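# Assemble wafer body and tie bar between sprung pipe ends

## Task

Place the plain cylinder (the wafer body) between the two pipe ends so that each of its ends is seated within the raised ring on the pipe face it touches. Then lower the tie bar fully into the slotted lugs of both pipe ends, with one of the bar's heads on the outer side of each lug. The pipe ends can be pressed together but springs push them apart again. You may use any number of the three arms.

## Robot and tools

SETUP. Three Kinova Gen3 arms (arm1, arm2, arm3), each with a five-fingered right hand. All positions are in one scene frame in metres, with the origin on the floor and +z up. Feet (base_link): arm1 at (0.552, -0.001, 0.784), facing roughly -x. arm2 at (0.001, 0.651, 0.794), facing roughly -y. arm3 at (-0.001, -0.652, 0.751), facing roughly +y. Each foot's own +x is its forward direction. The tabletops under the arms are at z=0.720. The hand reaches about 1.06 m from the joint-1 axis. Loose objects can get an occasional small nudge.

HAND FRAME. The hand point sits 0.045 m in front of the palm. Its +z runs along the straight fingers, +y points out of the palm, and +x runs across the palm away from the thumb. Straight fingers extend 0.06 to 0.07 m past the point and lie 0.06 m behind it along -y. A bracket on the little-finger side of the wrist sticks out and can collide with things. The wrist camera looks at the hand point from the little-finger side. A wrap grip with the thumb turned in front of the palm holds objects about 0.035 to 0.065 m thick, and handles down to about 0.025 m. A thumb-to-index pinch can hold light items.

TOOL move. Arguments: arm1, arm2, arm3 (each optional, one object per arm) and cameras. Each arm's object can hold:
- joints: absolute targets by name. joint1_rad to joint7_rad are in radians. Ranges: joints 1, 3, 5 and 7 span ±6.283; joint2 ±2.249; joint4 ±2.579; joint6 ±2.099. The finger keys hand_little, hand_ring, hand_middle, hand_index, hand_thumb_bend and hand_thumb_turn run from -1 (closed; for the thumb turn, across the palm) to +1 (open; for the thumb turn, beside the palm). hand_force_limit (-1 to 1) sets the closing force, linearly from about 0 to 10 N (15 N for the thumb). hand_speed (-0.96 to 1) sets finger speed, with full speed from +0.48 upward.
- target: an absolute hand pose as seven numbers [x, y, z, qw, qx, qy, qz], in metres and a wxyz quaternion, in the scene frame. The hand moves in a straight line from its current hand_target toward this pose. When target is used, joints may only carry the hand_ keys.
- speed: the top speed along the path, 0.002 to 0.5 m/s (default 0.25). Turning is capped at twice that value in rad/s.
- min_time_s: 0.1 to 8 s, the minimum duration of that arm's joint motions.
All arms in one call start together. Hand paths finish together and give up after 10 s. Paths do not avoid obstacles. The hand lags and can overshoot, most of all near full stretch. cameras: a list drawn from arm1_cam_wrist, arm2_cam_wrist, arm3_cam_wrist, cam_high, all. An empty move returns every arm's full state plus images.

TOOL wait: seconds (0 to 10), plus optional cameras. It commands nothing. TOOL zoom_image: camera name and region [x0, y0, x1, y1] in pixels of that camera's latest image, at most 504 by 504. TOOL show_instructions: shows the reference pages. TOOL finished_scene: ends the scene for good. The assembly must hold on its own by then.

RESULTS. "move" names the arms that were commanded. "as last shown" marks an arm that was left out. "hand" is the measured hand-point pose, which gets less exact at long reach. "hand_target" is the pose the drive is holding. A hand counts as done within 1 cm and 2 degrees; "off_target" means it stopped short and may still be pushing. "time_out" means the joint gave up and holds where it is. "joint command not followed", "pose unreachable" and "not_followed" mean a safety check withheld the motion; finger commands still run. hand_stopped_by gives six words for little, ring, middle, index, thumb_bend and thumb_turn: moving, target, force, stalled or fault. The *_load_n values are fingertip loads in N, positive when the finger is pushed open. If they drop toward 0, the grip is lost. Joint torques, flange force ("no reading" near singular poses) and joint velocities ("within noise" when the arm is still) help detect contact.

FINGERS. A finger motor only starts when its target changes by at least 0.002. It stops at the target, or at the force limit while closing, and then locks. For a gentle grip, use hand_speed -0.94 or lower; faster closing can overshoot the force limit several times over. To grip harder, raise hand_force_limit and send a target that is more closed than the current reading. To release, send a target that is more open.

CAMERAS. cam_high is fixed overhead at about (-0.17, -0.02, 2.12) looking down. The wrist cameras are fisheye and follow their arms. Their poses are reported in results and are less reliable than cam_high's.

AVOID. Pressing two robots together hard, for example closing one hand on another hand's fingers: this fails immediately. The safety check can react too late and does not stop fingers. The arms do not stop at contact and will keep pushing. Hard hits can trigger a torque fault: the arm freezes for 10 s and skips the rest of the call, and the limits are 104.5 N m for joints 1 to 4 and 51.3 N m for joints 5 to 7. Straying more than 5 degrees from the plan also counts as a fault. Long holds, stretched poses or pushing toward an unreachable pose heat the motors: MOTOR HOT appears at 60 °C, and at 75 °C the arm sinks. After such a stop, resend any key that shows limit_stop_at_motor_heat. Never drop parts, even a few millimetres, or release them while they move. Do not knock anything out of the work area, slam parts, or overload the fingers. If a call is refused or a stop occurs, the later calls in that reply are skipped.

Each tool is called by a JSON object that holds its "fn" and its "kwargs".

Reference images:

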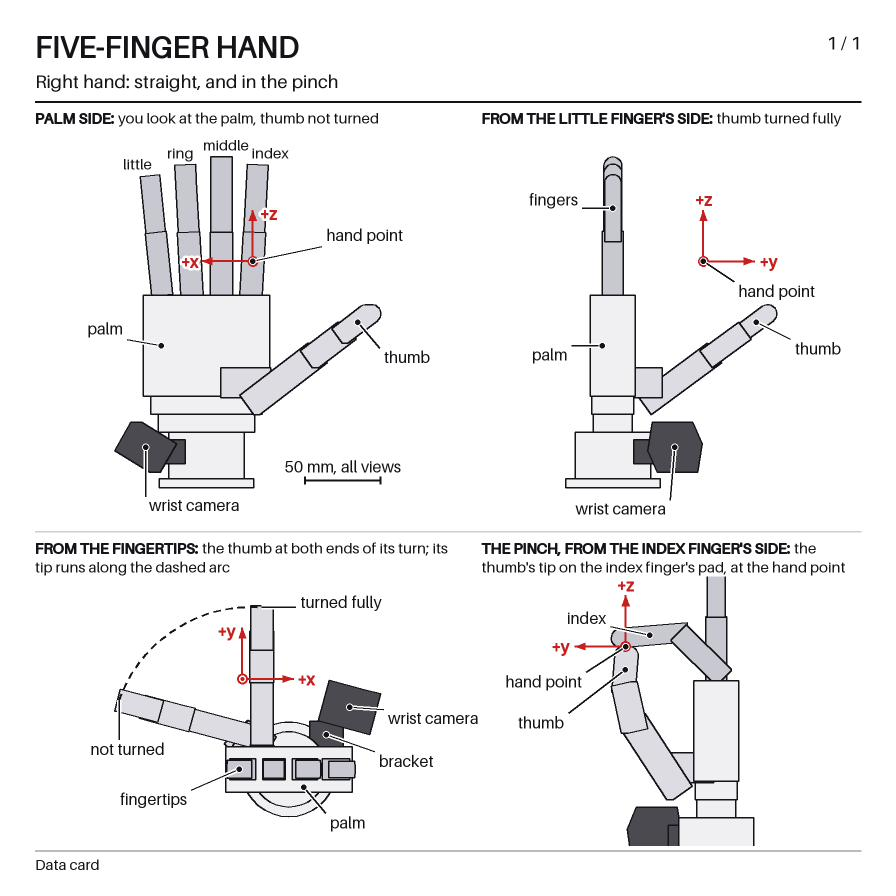

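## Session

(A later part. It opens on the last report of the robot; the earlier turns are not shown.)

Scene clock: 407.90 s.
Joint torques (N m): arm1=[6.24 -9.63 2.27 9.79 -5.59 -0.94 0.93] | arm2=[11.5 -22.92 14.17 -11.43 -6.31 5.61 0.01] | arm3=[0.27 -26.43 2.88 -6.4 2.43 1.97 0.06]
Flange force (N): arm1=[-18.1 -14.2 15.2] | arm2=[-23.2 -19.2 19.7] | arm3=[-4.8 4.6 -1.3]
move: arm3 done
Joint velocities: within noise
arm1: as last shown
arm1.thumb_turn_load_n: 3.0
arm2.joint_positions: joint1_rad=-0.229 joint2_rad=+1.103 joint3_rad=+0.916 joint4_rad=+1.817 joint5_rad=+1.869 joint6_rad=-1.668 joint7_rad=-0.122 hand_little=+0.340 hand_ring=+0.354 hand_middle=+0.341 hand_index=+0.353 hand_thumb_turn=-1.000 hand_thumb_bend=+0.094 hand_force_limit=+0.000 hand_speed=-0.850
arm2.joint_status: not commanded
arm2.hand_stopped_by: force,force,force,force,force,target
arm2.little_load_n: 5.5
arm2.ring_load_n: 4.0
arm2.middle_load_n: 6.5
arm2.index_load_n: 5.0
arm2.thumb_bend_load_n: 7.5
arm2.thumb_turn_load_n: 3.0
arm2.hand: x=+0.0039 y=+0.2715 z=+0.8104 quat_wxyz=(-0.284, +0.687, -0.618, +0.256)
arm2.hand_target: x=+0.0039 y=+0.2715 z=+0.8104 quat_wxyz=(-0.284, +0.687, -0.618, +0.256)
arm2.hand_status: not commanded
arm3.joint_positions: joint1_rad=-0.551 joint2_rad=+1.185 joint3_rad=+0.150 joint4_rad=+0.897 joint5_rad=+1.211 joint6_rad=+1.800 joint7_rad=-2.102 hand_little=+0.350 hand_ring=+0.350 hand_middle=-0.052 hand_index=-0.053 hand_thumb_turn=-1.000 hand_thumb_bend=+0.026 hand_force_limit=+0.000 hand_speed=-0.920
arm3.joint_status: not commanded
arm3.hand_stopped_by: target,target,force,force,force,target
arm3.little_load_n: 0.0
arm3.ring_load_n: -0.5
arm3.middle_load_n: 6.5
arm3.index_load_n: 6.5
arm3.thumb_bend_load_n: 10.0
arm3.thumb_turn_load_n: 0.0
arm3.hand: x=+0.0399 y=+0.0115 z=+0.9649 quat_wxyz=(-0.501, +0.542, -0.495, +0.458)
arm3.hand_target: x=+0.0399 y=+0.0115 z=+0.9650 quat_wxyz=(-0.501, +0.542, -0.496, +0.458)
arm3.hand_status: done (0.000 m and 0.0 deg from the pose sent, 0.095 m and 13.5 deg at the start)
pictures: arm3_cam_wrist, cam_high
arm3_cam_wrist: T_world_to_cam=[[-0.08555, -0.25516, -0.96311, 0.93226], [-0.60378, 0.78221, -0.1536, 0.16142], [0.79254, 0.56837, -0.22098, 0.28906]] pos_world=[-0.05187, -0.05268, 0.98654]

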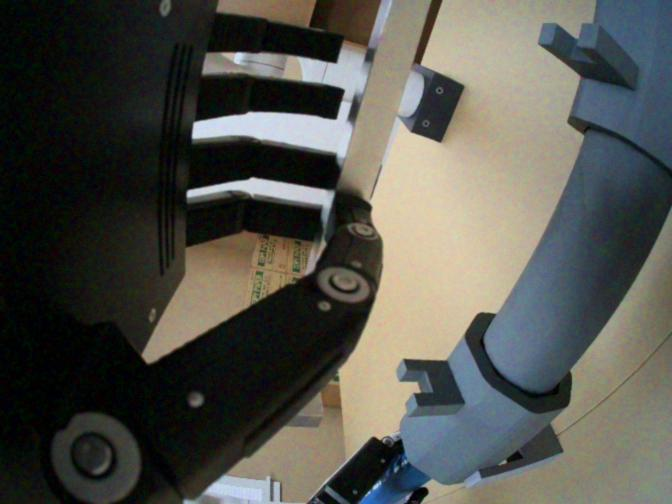

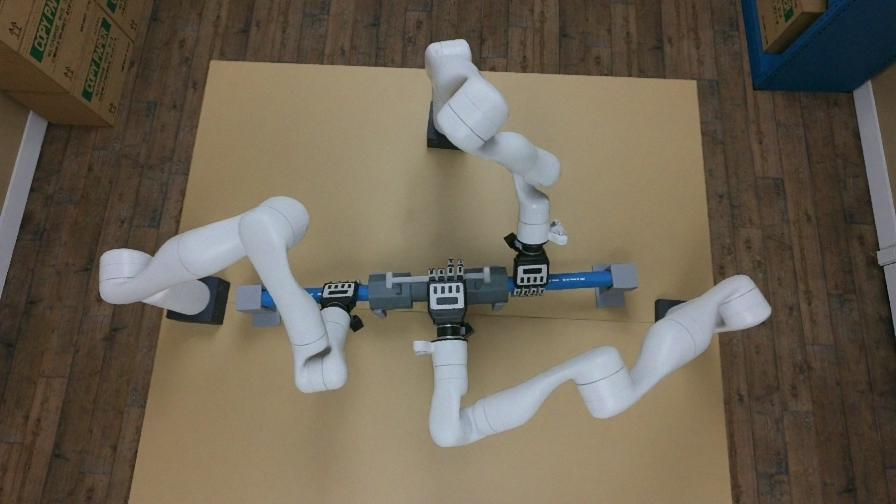

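{"fn": "move", "kwargs": {"arm3": {"target": [0.0387, 0.0119, 0.932, 0.50371, -0.54491, 0.49223, -0.45501], "speed": 0.05}, "cameras": ["cam_high", "arm3_cam_wrist"]}}

{"fn": "zoom_image", "kwargs": {"camera": "cam_high", "region": [465, 262, 495, 298]}}

{"fn": "zoom_image", "kwargs": {"camera": "cam_high", "region": [383, 262, 413, 298]}}

{"fn": "zoom_image", "kwargs": {"camera": "arm3_cam_wrist", "region": [300, 280, 500, 480]}}

{"fn": "zoom_image", "kwargs": {"camera": "arm3_cam_wrist", "region": [340, 0, 540, 160]}}

Scene clock: 413.70 s.
Joint torques (N m): arm1=[6.28 -9.58 2.27 9.82 -5.68 -0.96 0.95] | arm2=[11.51 -22.93 14.21 -11.41 -6.29 5.61 0.01] | arm3=[0.26 -26.53 3.03 -6.11 2.35 2.17 0.03]
Flange force (N): arm1=[-17.9 -14.1 15.3] | arm2=[-23.0 -19.2 19.7] | arm3=[-4.9 4.9 -1.2]
move: arm3 done
Joint velocities: within noise
arm1.joint_positions: joint1_rad=-0.262 joint2_rad=+0.792 joint3_rad=-0.690 joint4_rad=+2.219 joint5_rad=-0.990 joint6_rad=-0.966 joint7_rad=+0.647 hand_little=+0.348 hand_ring=+0.362 hand_middle=+0.348 hand_index=+0.348 hand_thumb_turn=-1.000 hand_thumb_bend=+0.078 hand_force_limit=+0.000 hand_speed=-0.850
arm1.joint_status: not commanded
arm1.hand_stopped_by: force,force,force,force,force,target
arm1.little_load_n: 5.5
arm1.ring_load_n: 4.5
arm1.middle_load_n: 6.5
arm1.index_load_n: 6.5
arm1.thumb_bend_load_n: 8.0
arm1.thumb_turn_load_n: 3.5
arm1.hand: x=+0.0979 y=-0.2535 z=+0.8115 quat_wxyz=(-0.256, +0.618, +0.687, -0.284)
arm1.hand_target: x=+0.0979 y=-0.2535 z=+0.8115 quat_wxyz=(-0.256, +0.618, +0.687, -0.284)
arm1.hand_status: not commanded
arm2: as last shown
arm2.middle_load_n: 7.0
arm3.joint_positions: joint1_rad=-0.551 joint2_rad=+1.227 joint3_rad=+0.141 joint4_rad=+0.914 joint5_rad=+1.205 joint6_rad=+1.779 joint7_rad=-2.161 hand_little=+0.350 hand_ring=+0.350 hand_middle=-0.052 hand_index=-0.053 hand_thumb_turn=-1.000 hand_thumb_bend=+0.026 hand_force_limit=+0.000 hand_speed=-0.920
arm3.joint_status: not commanded
arm3.hand_stopped_by: target,target,force,force,force,target
arm3.little_load_n: 0.0
arm3.ring_load_n: 0.0
arm3.middle_load_n: 6.5
arm3.index_load_n: 6.5
arm3.thumb_bend_load_n: 10.0
arm3.thumb_turn_load_n: 0.0
arm3.hand: x=+0.0387 y=+0.0119 z=+0.9320 quat_wxyz=(-0.504, +0.545, -0.492, +0.455)
arm3.hand_target: x=+0.0387 y=+0.0119 z=+0.9320 quat_wxyz=(-0.504, +0.545, -0.492, +0.455)
arm3.hand_status: done (0.000 m and 0.0 deg from the pose sent, 0.033 m and 0.7 deg at the start)
pictures: arm3_cam_wrist, cam_high
arm3_cam_wrist: T_world_to_cam=[[-0.08255, -0.25609, -0.96312, 0.90048], [-0.61307, 0.77497, -0.15351, 0.15572], [0.7857, 0.57779, -0.22098, 0.28264]] pos_world=[-0.05226, -0.05338, 0.95364]

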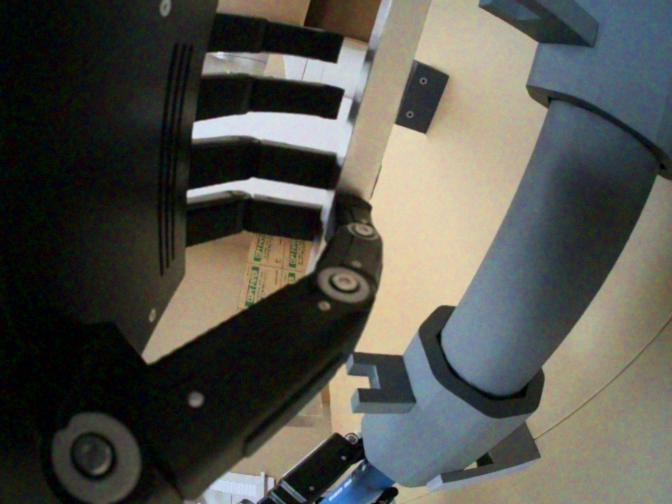

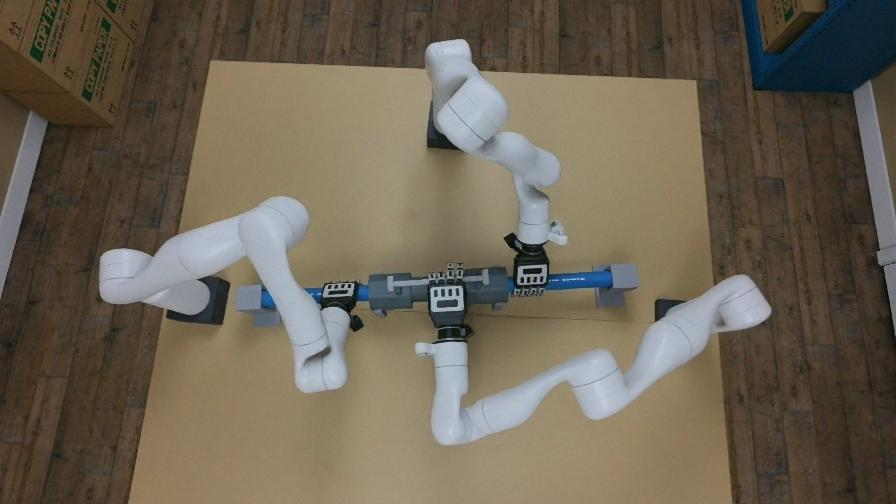

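Scaled by 14.000 from the camera's image (finer frame: 1280x720).

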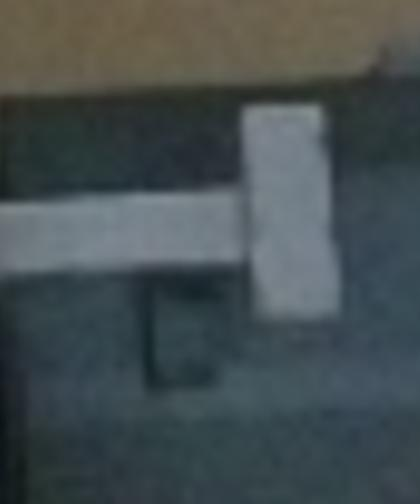

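Scaled by 14.000 from the camera's image (finer frame: 1280x720).

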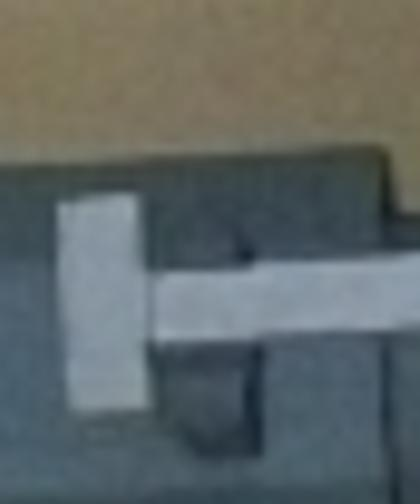

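Scaled by 2.520 from the camera's image (finer frame: 960x720).

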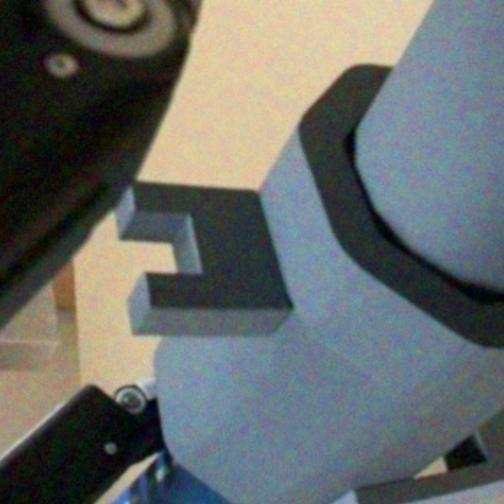

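Scaled by 2.520 from the camera's image (finer frame: 960x720).

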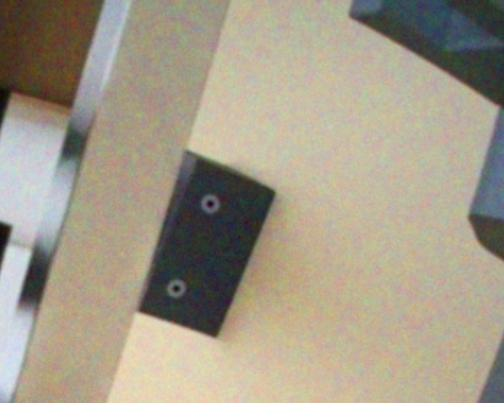

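{"fn": "zoom_image", "kwargs": {"camera": "arm3_cam_wrist", "region": [460, 0, 660, 120]}}

{"fn": "zoom_image", "kwargs": {"camera": "arm3_cam_wrist", "region": [340, 340, 420, 420]}}

Scaled by 2.520 from the camera's image (finer frame: 960x720).

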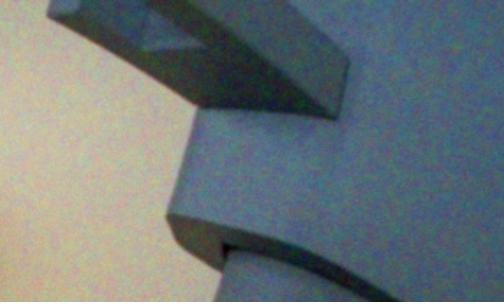

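Scaled by 6.300 from the camera's image (finer frame: 960x720).

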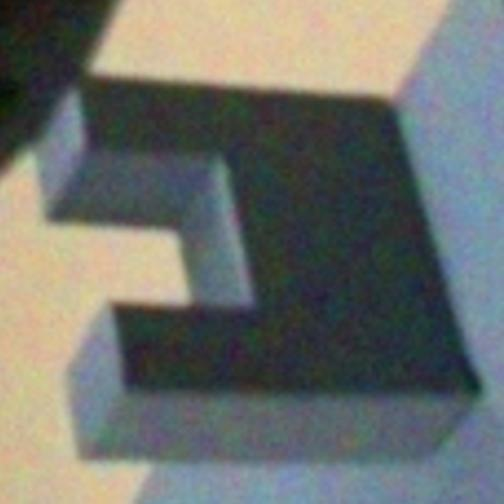

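{"fn": "move", "kwargs": {"arm3": {"target": [0.0407, 0.0125, 0.9185, 0.50371, -0.54491, 0.49223, -0.45501], "speed": 0.03}, "cameras": ["cam_high", "arm3_cam_wrist"]}}

{"fn": "zoom_image", "kwargs": {"camera": "cam_high", "region": [465, 262, 495, 298]}}

{"fn": "zoom_image", "kwargs": {"camera": "cam_high", "region": [383, 262, 413, 298]}}

{"fn": "zoom_image", "kwargs": {"camera": "arm3_cam_wrist", "region": [300, 320, 400, 420]}}

Scene clock: 421.33 s.
Joint torques (N m): arm1=[6.28 -9.6 2.32 9.81 -5.61 -0.94 0.9] | arm2=[11.53 -22.92 14.16 -11.44 -6.3 5.61 0.02] | arm3=[0.26 -26.62 3.07 -6.07 2.31 2.17 0.02]
Flange force (N): arm1=[-18.1 -14.3 15.2] | arm2=[-23.2 -19.3 19.7] | arm3=[-4.7 5.0 -1.1]
move: arm3 done
Joint velocities: within noise
arm1, arm2: as last shown
arm1.middle_load_n: 7.0
arm2.little_load_n: 5.0
arm2.index_load_n: 4.5
arm3.joint_positions: joint1_rad=-0.547 joint2_rad=+1.248 joint3_rad=+0.139 joint4_rad=+0.913 joint5_rad=+1.203 joint6_rad=+1.771 joint7_rad=-2.179 hand_little=+0.350 hand_ring=+0.350 hand_middle=-0.052 hand_index=-0.053 hand_thumb_turn=-1.000 hand_thumb_bend=+0.026 hand_force_limit=+0.000 hand_speed=-0.920
arm3.joint_status: not commanded
arm3.hand_stopped_by: target,target,force,force,force,target
arm3.little_load_n: 0.0
arm3.ring_load_n: 0.0
arm3.middle_load_n: 6.5
arm3.index_load_n: 6.5
arm3.thumb_bend_load_n: 10.5
arm3.thumb_turn_load_n: 0.0
arm3.hand: x=+0.0407 y=+0.0125 z=+0.9185 quat_wxyz=(-0.504, +0.545, -0.492, +0.455)
arm3.hand_target: x=+0.0407 y=+0.0125 z=+0.9185 quat_wxyz=(-0.504, +0.545, -0.492, +0.455)
arm3.hand_status: done (0.000 m and 0.0 deg from the pose sent, 0.014 m and 0.0 deg at the start)
pictures: arm3_cam_wrist, cam_high
arm3_cam_wrist: T_world_to_cam=[[-0.08259, -0.25616, -0.9631, 0.88777], [-0.61315, 0.77491, -0.15352, 0.15441], [0.78564, 0.57784, -0.22106, 0.27782]] pos_world=[-0.05026, -0.05278, 0.94014]

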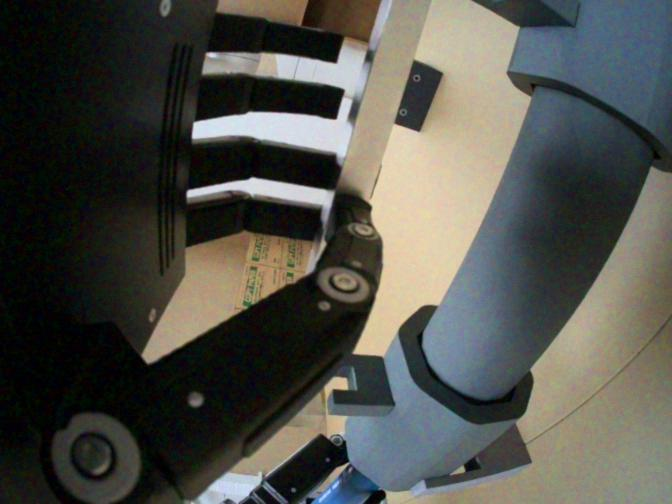

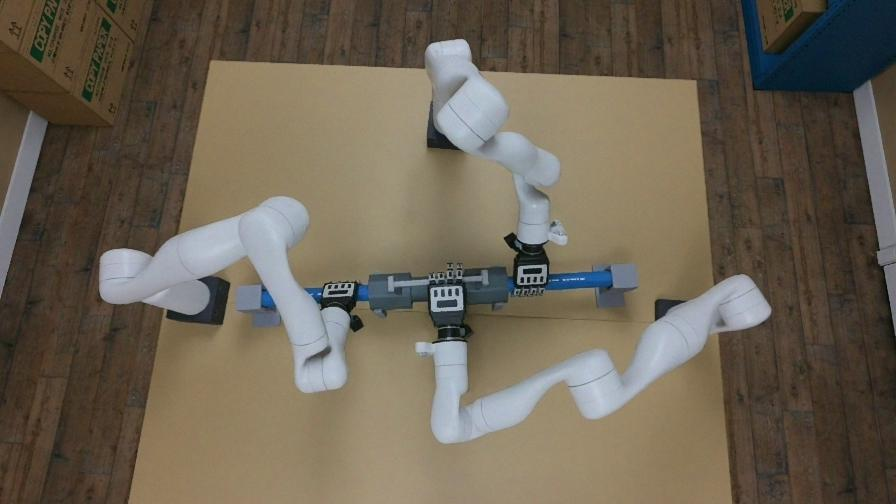

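Scaled by 14.000 from the camera's image (finer frame: 1280x720).

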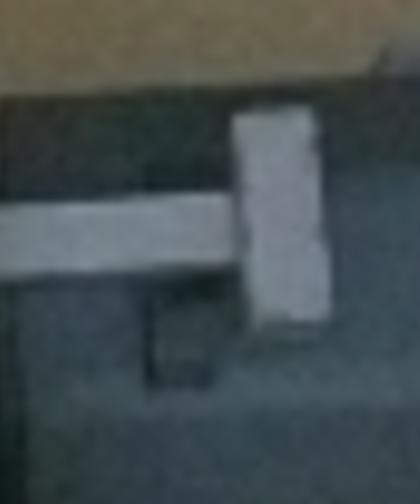

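Scaled by 14.000 from the camera's image (finer frame: 1280x720).

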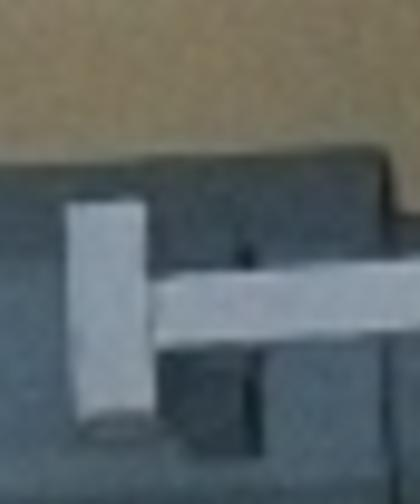

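Scaled by 5.040 from the camera's image (finer frame: 960x720).

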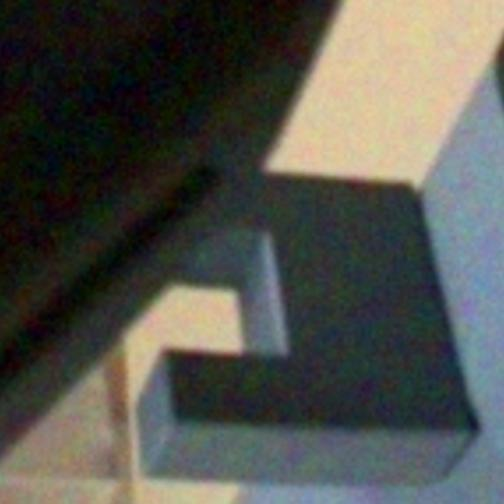

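{"fn": "move", "kwargs": {"arm3": {"target": [0.0409, 0.0125, 0.909, 0.50371, -0.54491, 0.49223, -0.45501], "speed": 0.02}, "cameras": ["cam_high", "arm3_cam_wrist"]}}

{"fn": "zoom_image", "kwargs": {"camera": "cam_high", "region": [465, 262, 495, 298]}}

{"fn": "zoom_image", "kwargs": {"camera": "cam_high", "region": [383, 262, 413, 298]}}

Scene clock: 423.87 s.
Joint torques (N m): arm1=[6.29 -9.63 2.28 9.75 -5.66 -1.01 0.93] | arm2=[11.51 -22.94 14.17 -11.42 -6.3 5.62 0] | arm3=[0.33 -26.68 3.11 -6 2.29 2.23 0.05]
Flange force (N): arm1=[-17.9 -14.2 15.3] | arm2=[-23.1 -19.2 19.7] | arm3=[-4.5 5.2 -1.2]
move: arm3 done
Joint velocities: within noise
arm1, arm2: as last shown
arm1.ring_load_n: 5.0
arm1.middle_load_n: 6.5
arm2.little_load_n: 5.5
arm2.thumb_turn_load_n: 2.5
arm3.joint_positions: joint1_rad=-0.545 joint2_rad=+1.263 joint3_rad=+0.137 joint4_rad=+0.910 joint5_rad=+1.200 joint6_rad=+1.769 joint7_rad=-2.192 hand_little=+0.350 hand_ring=+0.350 hand_middle=-0.052 hand_index=-0.053 hand_thumb_turn=-1.000 hand_thumb_bend=+0.026 hand_force_limit=+0.000 hand_speed=-0.920
arm3.joint_status: not commanded
arm3.hand_stopped_by: target,target,force,force,force,target
arm3.little_load_n: 0.0
arm3.ring_load_n: 0.0
arm3.middle_load_n: 6.0
arm3.index_load_n: 6.5
arm3.thumb_bend_load_n: 10.5
arm3.thumb_turn_load_n: 0.0
arm3.hand: x=+0.0409 y=+0.0125 z=+0.9090 quat_wxyz=(-0.504, +0.545, -0.492, +0.455)
arm3.hand_target: x=+0.0409 y=+0.0125 z=+0.9090 quat_wxyz=(-0.504, +0.545, -0.492, +0.455)
arm3.hand_status: done (0.000 m and 0.0 deg from the pose sent, 0.009 m and 0.0 deg at the start)
pictures: arm3_cam_wrist, cam_high
arm3_cam_wrist: T_world_to_cam=[[-0.08255, -0.25609, -0.96312, 0.87867], [-0.61307, 0.77497, -0.15351, 0.15308], [0.7857, 0.57779, -0.22098, 0.27548]] pos_world=[-0.05006, -0.05278, 0.93064]

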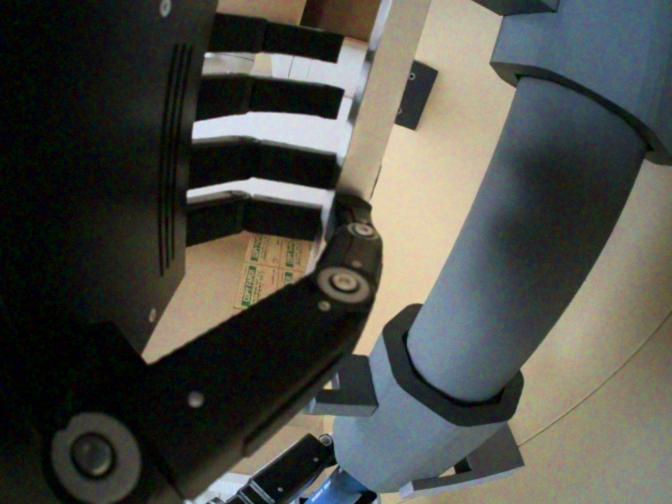

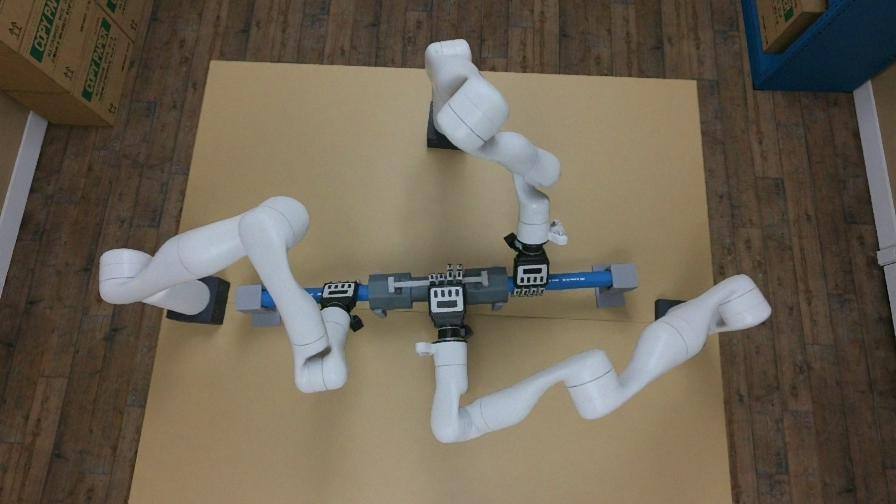

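Scaled by 14.000 from the camera's image (finer frame: 1280x720).

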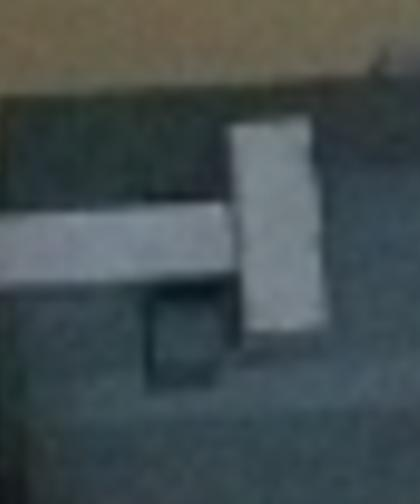

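Scaled by 14.000 from the camera's image (finer frame: 1280x720).

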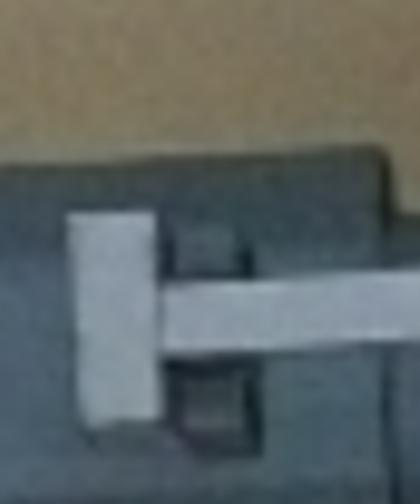

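{"fn": "move", "kwargs": {"arm3": {"target": [0.0419, 0.0126, 0.9065, 0.50371, -0.54491, 0.49223, -0.45501], "speed": 0.02}}}

{"fn": "move", "kwargs": {"arm3": {"target": [0.0419, 0.0126, 0.904, 0.50371, -0.54491, 0.49223, -0.45501], "speed": 0.02}, "cameras": ["cam_high", "arm3_cam_wrist"]}}

{"fn": "zoom_image", "kwargs": {"camera": "cam_high", "region": [465, 262, 495, 298]}}

{"fn": "zoom_image", "kwargs": {"camera": "cam_high", "region": [383, 262, 413, 298]}}

Scene clock: 428.23 s.
Joint torques (N m): arm1=[6.27 -9.64 2.33 9.84 -5.67 -0.97 0.93] | arm2=[11.53 -22.9 14.16 -11.44 -6.32 5.63 0.01] | arm3=[0.27 -26.57 3.02 -5.96 2.32 2.19 0.06]
Flange force (N): arm1=[-18.0 -14.2 15.4] | arm2=[-23.2 -19.3 19.6] | arm3=[-4.4 5.0 -1.1]
move: arm3 done
Joint velocities: within noise
arm1, arm2: as last shown
arm1.ring_load_n: 4.5
arm1.index_load_n: 6.0
arm1.thumb_turn_load_n: 3.0
arm2.thumb_bend_load_n: 8.0
arm2.thumb_turn_load_n: 3.0
arm3.joint_positions: joint1_rad=-0.544 joint2_rad=+1.266 joint3_rad=+0.137 joint4_rad=+0.911 joint5_rad=+1.200 joint6_rad=+1.766 joint7_rad=-2.196 hand_little=+0.350 hand_ring=+0.350 hand_middle=-0.052 hand_index=-0.053 hand_thumb_turn=-1.000 hand_thumb_bend=+0.026 hand_force_limit=+0.000 hand_speed=-0.920
arm3.joint_status: not commanded
arm3.hand_stopped_by: target,target,force,force,force,target
arm3.little_load_n: 0.0
arm3.ring_load_n: 0.0
arm3.middle_load_n: 6.0
arm3.index_load_n: 6.5
arm3.thumb_bend_load_n: 10.5
arm3.thumb_turn_load_n: 0.0
arm3.hand: x=+0.0419 y=+0.0126 z=+0.9065 quat_wxyz=(-0.504, +0.545, -0.492, +0.455)
arm3.hand_target: x=+0.0419 y=+0.0126 z=+0.9065 quat_wxyz=(-0.504, +0.545, -0.492, +0.455)
arm3.hand_status: done (0.000 m and 0.0 deg from the pose sent, 0.003 m and 0.0 deg at the start)
pictures: none

Scene clock: 429.20 s.
Joint torques (N m): arm1=[6.21 -9.72 2.32 9.86 -5.63 -0.99 0.91] | arm2=[11.53 -22.94 14.17 -11.44 -6.32 5.63 0] | arm3=[0.21 -26.65 3.09 -5.92 2.29 2.18 0.04]
Flange force (N): arm1=[-18.0 -14.3 15.6] | arm2=[-23.2 -19.2 19.7] | arm3=[-4.9 5.1 -1.2]
move: arm3 done
Joint velocities: within noise
arm1, arm2: as last shown
arm1.index_load_n: 6.5
arm1.thumb_turn_load_n: 3.5
arm3.joint_positions: joint1_rad=-0.544 joint2_rad=+1.270 joint3_rad=+0.136 joint4_rad=+0.910 joint5_rad=+1.200 joint6_rad=+1.766 joint7_rad=-2.199 hand_little=+0.350 hand_ring=+0.350 hand_middle=-0.052 hand_index=-0.053 hand_thumb_turn=-1.000 hand_thumb_bend=+0.026 hand_force_limit=+0.000 hand_speed=-0.920
arm3.joint_status: not commanded
arm3.hand_stopped_by: target,target,force,force,force,target
arm3.little_load_n: 0.0
arm3.ring_load_n: 0.0
arm3.middle_load_n: 6.5
arm3.index_load_n: 6.5
arm3.thumb_bend_load_n: 10.0
arm3.thumb_turn_load_n: -0.5
arm3.hand: x=+0.0419 y=+0.0126 z=+0.9040 quat_wxyz=(-0.504, +0.545, -0.492, +0.455)
arm3.hand_target: x=+0.0419 y=+0.0126 z=+0.9040 quat_wxyz=(-0.504, +0.545, -0.492, +0.455)
arm3.hand_status: done (0.000 m and 0.0 deg from the pose sent, 0.002 m and 0.0 deg at the start)
pictures: arm3_cam_wrist, cam_high
arm3_cam_wrist: T_world_to_cam=[[-0.08255, -0.25609, -0.96312, 0.87396], [-0.61307, 0.77497, -0.15351, 0.15285], [0.7857, 0.57779, -0.22098, 0.27353]] pos_world=[-0.04906, -0.05268, 0.92564]

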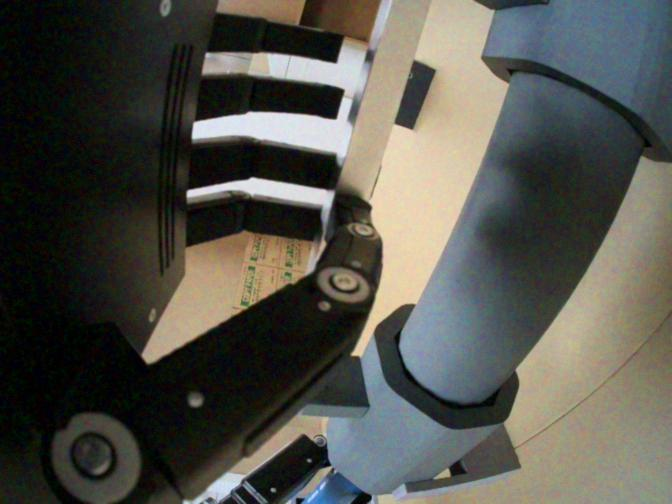

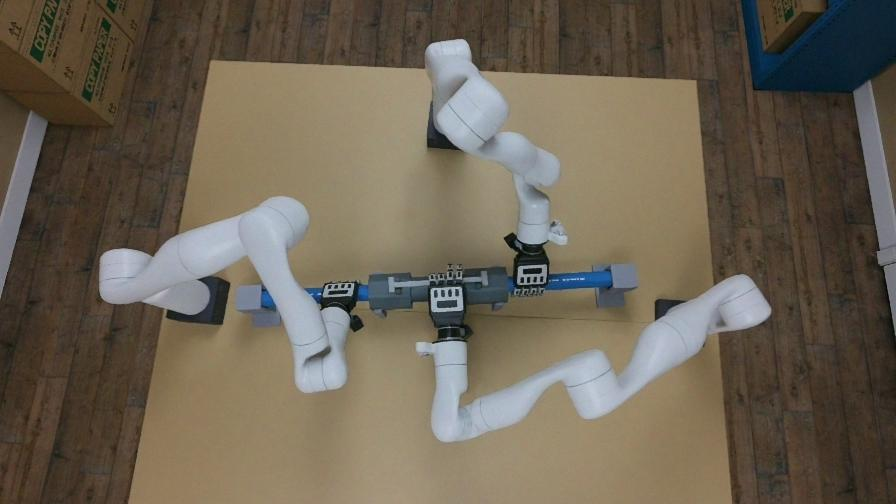

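Scaled by 14.000 from the camera's image (finer frame: 1280x720).

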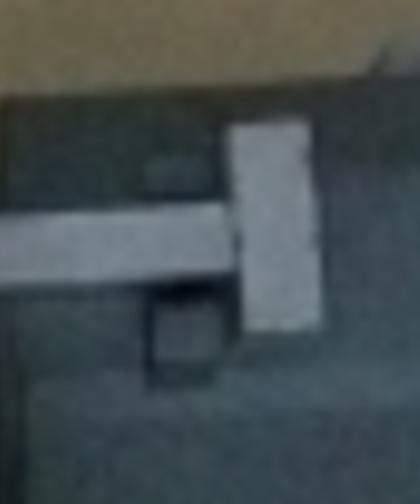

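Scaled by 14.000 from the camera's image (finer frame: 1280x720).

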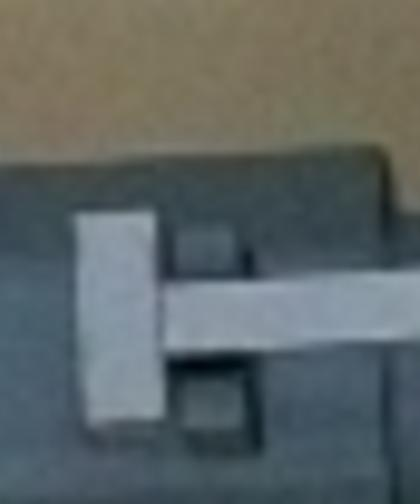

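{"fn": "move", "kwargs": {"arm3": {"target": [0.0419, 0.0126, 0.901, 0.50371, -0.54491, 0.49223, -0.45501], "speed": 0.02}, "cameras": ["cam_high"]}}

{"fn": "zoom_image", "kwargs": {"camera": "cam_high", "region": [383, 262, 413, 298]}}

{"fn": "zoom_image", "kwargs": {"camera": "cam_high", "region": [465, 262, 495, 298]}}

Scene clock: 432.60 s.
Joint torques (N m): arm1=[6.23 -9.64 2.28 9.82 -5.67 -0.93 0.97] | arm2=[11.51 -22.92 14.15 -11.45 -6.32 5.61 0.02] | arm3=[0.17 -26.56 3.05 -5.82 2.23 2.32 0.07]
Flange force (N): arm1=[-17.9 -14.0 15.4] | arm2=[-23.2 -19.3 19.7] | arm3=[-5.0 5.0 -0.9]
move: arm3 done
Joint velocities: within noise
arm1, arm2: as last shown
arm1.thumb_bend_load_n: 8.5
arm2.middle_load_n: 6.5
arm2.thumb_bend_load_n: 7.5
arm3.joint_positions: joint1_rad=-0.543 joint2_rad=+1.276 joint3_rad=+0.136 joint4_rad=+0.908 joint5_rad=+1.199 joint6_rad=+1.765 joint7_rad=-2.203 hand_little=+0.350 hand_ring=+0.350 hand_middle=-0.052 hand_index=-0.053 hand_thumb_turn=-1.000 hand_thumb_bend=+0.026 hand_force_limit=+0.000 hand_speed=-0.920
arm3.joint_status: not commanded
arm3.hand_stopped_by: target,target,force,force,force,target
arm3.little_load_n: 0.0
arm3.ring_load_n: 0.0
arm3.middle_load_n: 6.5
arm3.index_load_n: 6.5
arm3.thumb_bend_load_n: 10.0
arm3.thumb_turn_load_n: 0.0
arm3.hand: x=+0.0419 y=+0.0126 z=+0.9010 quat_wxyz=(-0.504, +0.545, -0.492, +0.455)
arm3.hand_target: x=+0.0419 y=+0.0126 z=+0.9010 quat_wxyz=(-0.504, +0.545, -0.492, +0.455)
arm3.hand_status: done (0.000 m and 0.0 deg from the pose sent, 0.003 m and 0.0 deg at the start)

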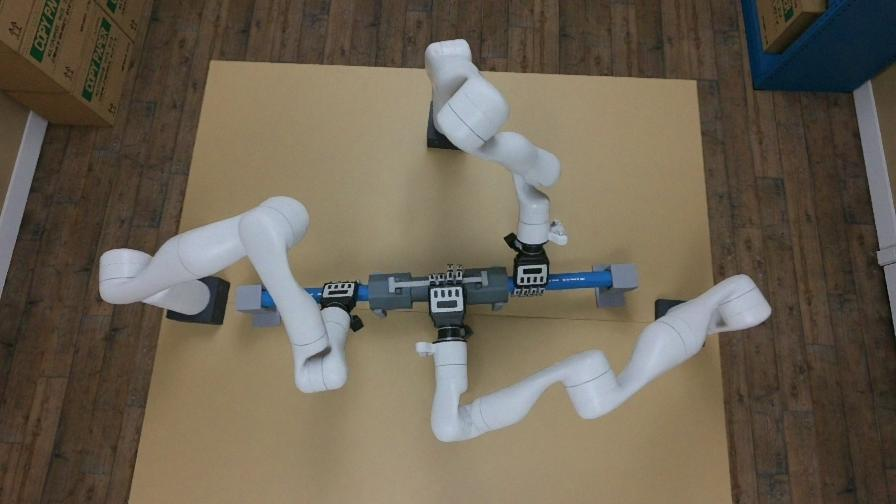

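Scaled by 14.000 from the camera's image (finer frame: 1280x720).

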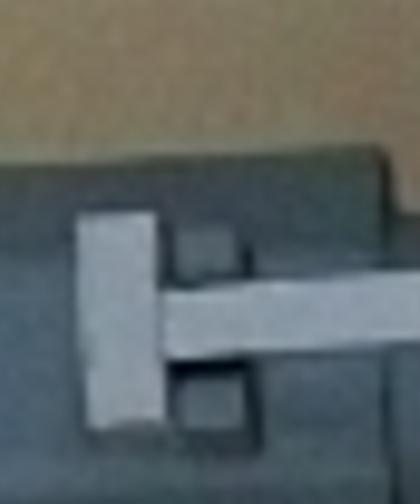

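Scaled by 14.000 from the camera's image (finer frame: 1280x720).

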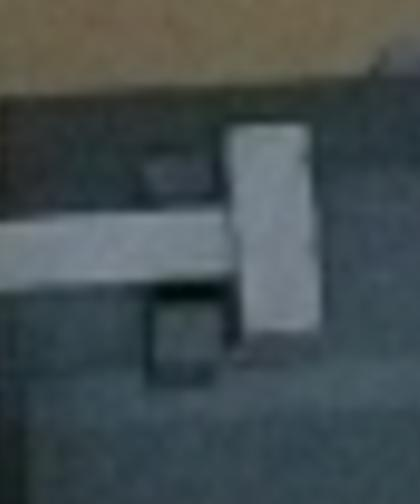

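{"fn": "move", "kwargs": {"arm3": {"target": [0.0421, 0.0126, 0.898, 0.50371, -0.54491, 0.49223, -0.45501], "speed": 0.02}}}

{"fn": "move", "kwargs": {"arm3": {"target": [0.0421, 0.0126, 0.895, 0.50371, -0.54491, 0.49223, -0.45501], "speed": 0.02}, "cameras": ["cam_high"]}}

{"fn": "zoom_image", "kwargs": {"camera": "cam_high", "region": [383, 262, 413, 298]}}

{"fn": "zoom_image", "kwargs": {"camera": "cam_high", "region": [465, 262, 495, 298]}}

Scene clock: 434.00 s.
Joint torques (N m): arm1=[6.3 -9.57 2.35 9.78 -5.63 -0.95 0.93] | arm2=[11.52 -22.92 14.17 -11.44 -6.31 5.61 0.01] | arm3=[0.33 -26.52 3.01 -5.75 2.22 2.3 0.09]
Flange force (N): arm1=[-18.1 -14.2 15.0] | arm2=[-23.2 -19.2 19.7] | arm3=[-5.0 5.0 -1.2]
move: arm3 done
Joint velocities: within noise
arm1, arm2: as last shown
arm2.middle_load_n: 7.0
arm2.thumb_bend_load_n: 8.0
arm3.joint_positions: joint1_rad=-0.543 joint2_rad=+1.280 joint3_rad=+0.135 joint4_rad=+0.907 joint5_rad=+1.198 joint6_rad=+1.764 joint7_rad=-2.207 hand_little=+0.350 hand_ring=+0.350 hand_middle=-0.052 hand_index=-0.053 hand_thumb_turn=-1.000 hand_thumb_bend=+0.026 hand_force_limit=+0.000 hand_speed=-0.920
arm3.joint_status: not commanded
arm3.hand_stopped_by: target,target,force,force,force,target
arm3.little_load_n: 0.0
arm3.ring_load_n: 0.0
arm3.middle_load_n: 6.5
arm3.index_load_n: 6.5
arm3.thumb_bend_load_n: 10.0
arm3.thumb_turn_load_n: -0.5
arm3.hand: x=+0.0421 y=+0.0126 z=+0.8980 quat_wxyz=(-0.504, +0.545, -0.492, +0.455)
arm3.hand_target: x=+0.0421 y=+0.0126 z=+0.8980 quat_wxyz=(-0.504, +0.545, -0.492, +0.455)
arm3.hand_status: done (0.000 m and 0.0 deg from the pose sent, 0.003 m and 0.0 deg at the start)
pictures: none

Scene clock: 434.97 s.
Joint torques (N m): arm1=[6.3 -9.67 2.29 9.78 -5.67 -0.98 0.93] | arm2=[11.55 -22.89 14.17 -11.43 -6.32 5.62 0.02] | arm3=[0.17 -26.62 2.95 -5.74 2.19 2.38 0.05]
Flange force (N): arm1=[-18.0 -14.0 15.4] | arm2=[-23.1 -19.4 19.7] | arm3=[-5.4 5.1 -0.9]
move: arm3 done
Joint velocities: within noise
arm1: as last shown
arm1.index_load_n: 6.0
arm1.thumb_bend_load_n: 8.0
arm2.joint_positions: joint1_rad=-0.229 joint2_rad=+1.103 joint3_rad=+0.916 joint4_rad=+1.817 joint5_rad=+1.869 joint6_rad=-1.668 joint7_rad=-0.122 hand_little=+0.340 hand_ring=+0.354 hand_middle=+0.341 hand_index=+0.353 hand_thumb_turn=-1.000 hand_thumb_bend=+0.094 hand_force_limit=+0.000 hand_speed=-0.850
arm2.joint_status: not commanded
arm2.hand_stopped_by: force,force,force,force,force,target
arm2.little_load_n: 5.5
arm2.ring_load_n: 4.0
arm2.middle_load_n: 7.0
arm2.index_load_n: 4.5
arm2.thumb_bend_load_n: 7.5
arm2.thumb_turn_load_n: 3.0
arm2.hand: x=+0.0039 y=+0.2715 z=+0.8104 quat_wxyz=(-0.284, +0.687, -0.618, +0.256)
arm2.hand_target: x=+0.0039 y=+0.2715 z=+0.8104 quat_wxyz=(-0.284, +0.687, -0.618, +0.256)
arm2.hand_status: not commanded
arm3.joint_positions: joint1_rad=-0.542 joint2_rad=+1.286 joint3_rad=+0.135 joint4_rad=+0.906 joint5_rad=+1.198 joint6_rad=+1.763 joint7_rad=-2.210 hand_little=+0.350 hand_ring=+0.350 hand_middle=-0.052 hand_index=-0.053 hand_thumb_turn=-1.000 hand_thumb_bend=+0.026 hand_force_limit=+0.000 hand_speed=-0.920
arm3.joint_status: not commanded
arm3.hand_stopped_by: target,target,force,force,force,target
arm3.little_load_n: 0.0
arm3.ring_load_n: 0.0
arm3.middle_load_n: 6.5
arm3.index_load_n: 6.5
arm3.thumb_bend_load_n: 10.0
arm3.thumb_turn_load_n: 0.0
arm3.hand: x=+0.0421 y=+0.0126 z=+0.8950 quat_wxyz=(-0.504, +0.545, -0.492, +0.455)
arm3.hand_target: x=+0.0421 y=+0.0126 z=+0.8950 quat_wxyz=(-0.504, +0.545, -0.492, +0.455)
arm3.hand_status: done (0.000 m and 0.0 deg from the pose sent, 0.003 m and 0.0 deg at the start)

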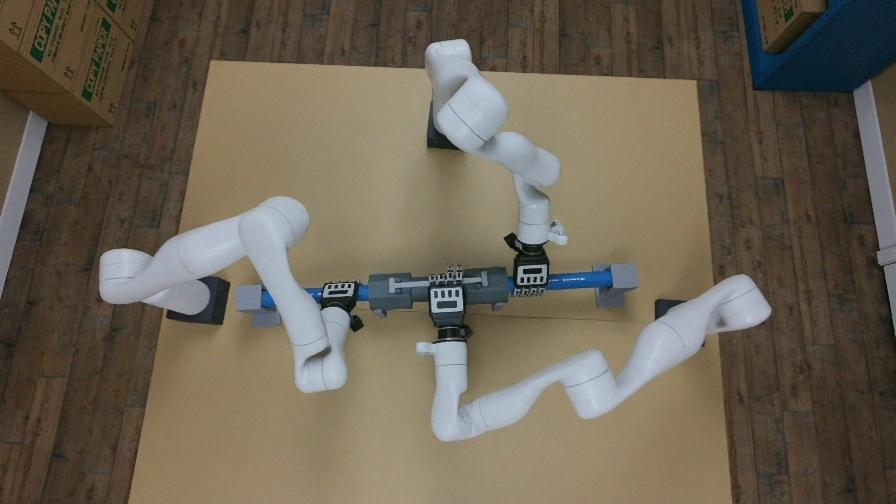

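Scaled by 14.000 from the camera's image (finer frame: 1280x720).

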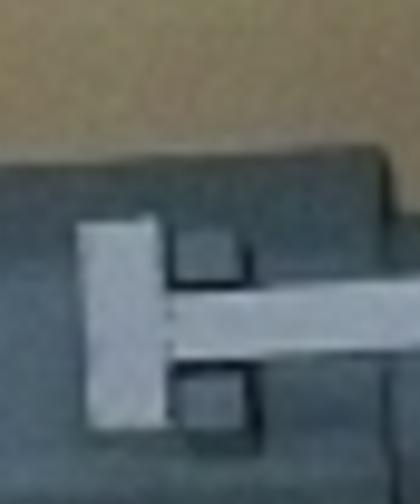

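Scaled by 14.000 from the camera's image (finer frame: 1280x720).

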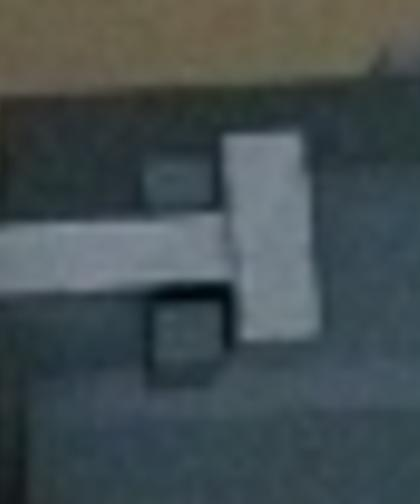

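{"fn": "move", "kwargs": {"arm3": {"target": [0.0421, 0.0126, 0.893, 0.50371, -0.54491, 0.49223, -0.45501], "speed": 0.015}}}

{"fn": "move", "kwargs": {"arm3": {"target": [0.0421, 0.0126, 0.891, 0.50371, -0.54491, 0.49223, -0.45501], "speed": 0.015}, "cameras": ["cam_high"]}}

{"fn": "zoom_image", "kwargs": {"camera": "cam_high", "region": [383, 262, 413, 298]}}

{"fn": "zoom_image", "kwargs": {"camera": "cam_high", "region": [465, 262, 495, 298]}}

Scene clock: 436.33 s.
Joint torques (N m): arm1=[6.2 -9.66 2.35 9.89 -5.65 -0.94 0.95] | arm2=[11.54 -22.93 14.17 -11.42 -6.31 5.63 0.02] | arm3=[0.34 -26.6 2.94 -5.69 2.15 2.34 0.15]
Flange force (N): arm1=[-18.0 -14.2 15.5] | arm2=[-23.1 -19.3 19.7] | arm3=[-5.1 5.2 -1.2]
move: arm3 done
Joint velocities: within noise
arm1.joint_positions: joint1_rad=-0.262 joint2_rad=+0.792 joint3_rad=-0.690 joint4_rad=+2.219 joint5_rad=-0.990 joint6_rad=-0.966 joint7_rad=+0.647 hand_little=+0.348 hand_ring=+0.362 hand_middle=+0.348 hand_index=+0.348 hand_thumb_turn=-1.000 hand_thumb_bend=+0.078 hand_force_limit=+0.000 hand_speed=-0.850
arm1.joint_status: not commanded
arm1.hand_stopped_by: force,force,force,force,force,target
arm1.little_load_n: 5.5
arm1.ring_load_n: 4.5
arm1.middle_load_n: 6.5
arm1.index_load_n: 6.0
arm1.thumb_bend_load_n: 8.0
arm1.thumb_turn_load_n: 3.5
arm1.hand: x=+0.0979 y=-0.2535 z=+0.8115 quat_wxyz=(-0.256, +0.618, +0.687, -0.284)
arm1.hand_target: x=+0.0979 y=-0.2535 z=+0.8115 quat_wxyz=(-0.256, +0.618, +0.687, -0.284)
arm1.hand_status: not commanded
arm2: as last shown
arm2.little_load_n: 5.0
arm3.joint_positions: joint1_rad=-0.542 joint2_rad=+1.289 joint3_rad=+0.135 joint4_rad=+0.905 joint5_rad=+1.197 joint6_rad=+1.762 joint7_rad=-2.213 hand_little=+0.350 hand_ring=+0.350 hand_middle=-0.052 hand_index=-0.053 hand_thumb_turn=-1.000 hand_thumb_bend=+0.026 hand_force_limit=+0.000 hand_speed=-0.920
arm3.joint_status: not commanded
arm3.hand_stopped_by: target,target,force,force,force,target
arm3.little_load_n: 0.0
arm3.ring_load_n: 0.0
arm3.middle_load_n: 6.5
arm3.index_load_n: 6.5
arm3.thumb_bend_load_n: 10.0
arm3.thumb_turn_load_n: 0.0
arm3.hand: x=+0.0421 y=+0.0126 z=+0.8930 quat_wxyz=(-0.504, +0.545, -0.492, +0.455)
arm3.hand_target: x=+0.0421 y=+0.0126 z=+0.8930 quat_wxyz=(-0.504, +0.545, -0.492, +0.455)
arm3.hand_status: done (0.000 m and 0.0 deg from the pose sent, 0.002 m and 0.0 deg at the start)
pictures: none

Scene clock: 437.30 s.
Joint torques (N m): arm1=[6.29 -9.55 2.3 9.85 -5.71 -0.93 0.95] | arm2=[11.5 -22.96 14.17 -11.44 -6.33 5.59 0.02] | arm3=[-0.44 -20.53 -1.17 -4.75 -0.33 -0.7 0.19]
Flange force (N): arm1=[-17.9 -14.1 15.3] | arm2=[-23.2 -19.1 19.7] | arm3=[-2.1 -6.7 -1.1]
move: arm3 done
Joint velocities: within noise
arm1, arm2: as last shown
arm1.index_load_n: 6.5
arm2.little_load_n: 5.5
arm2.thumb_turn_load_n: 2.5
arm3.joint_positions: joint1_rad=-0.542 joint2_rad=+1.292 joint3_rad=+0.134 joint4_rad=+0.903 joint5_rad=+1.197 joint6_rad=+1.762 joint7_rad=-2.215 hand_little=+0.350 hand_ring=+0.350 hand_middle=-0.052 hand_index=-0.053 hand_thumb_turn=-1.000 hand_thumb_bend=+0.026 hand_force_limit=+0.000 hand_speed=-0.920
arm3.joint_status: not commanded
arm3.hand_stopped_by: target,target,force,force,force,target
arm3.little_load_n: 0.0
arm3.ring_load_n: 0.0
arm3.middle_load_n: 9.5
arm3.index_load_n: 9.5
arm3.thumb_bend_load_n: 5.5
arm3.thumb_turn_load_n: 0.0
arm3.hand: x=+0.0421 y=+0.0126 z=+0.8910 quat_wxyz=(-0.504, +0.545, -0.492, +0.455)
arm3.hand_target: x=+0.0421 y=+0.0126 z=+0.8910 quat_wxyz=(-0.504, +0.545, -0.492, +0.455)
arm3.hand_status: done (0.000 m and 0.0 deg from the pose sent, 0.002 m and 0.0 deg at the start)

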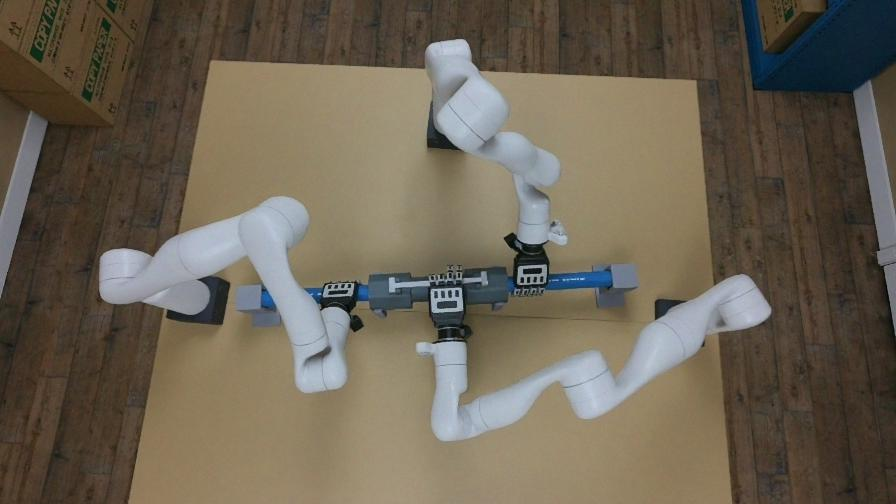

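Scaled by 14.000 from the camera's image (finer frame: 1280x720).

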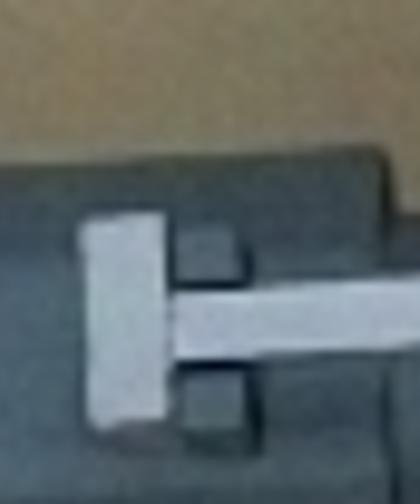

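Scaled by 14.000 from the camera's image (finer frame: 1280x720).

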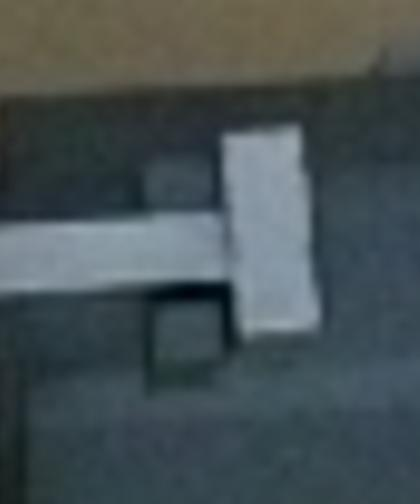

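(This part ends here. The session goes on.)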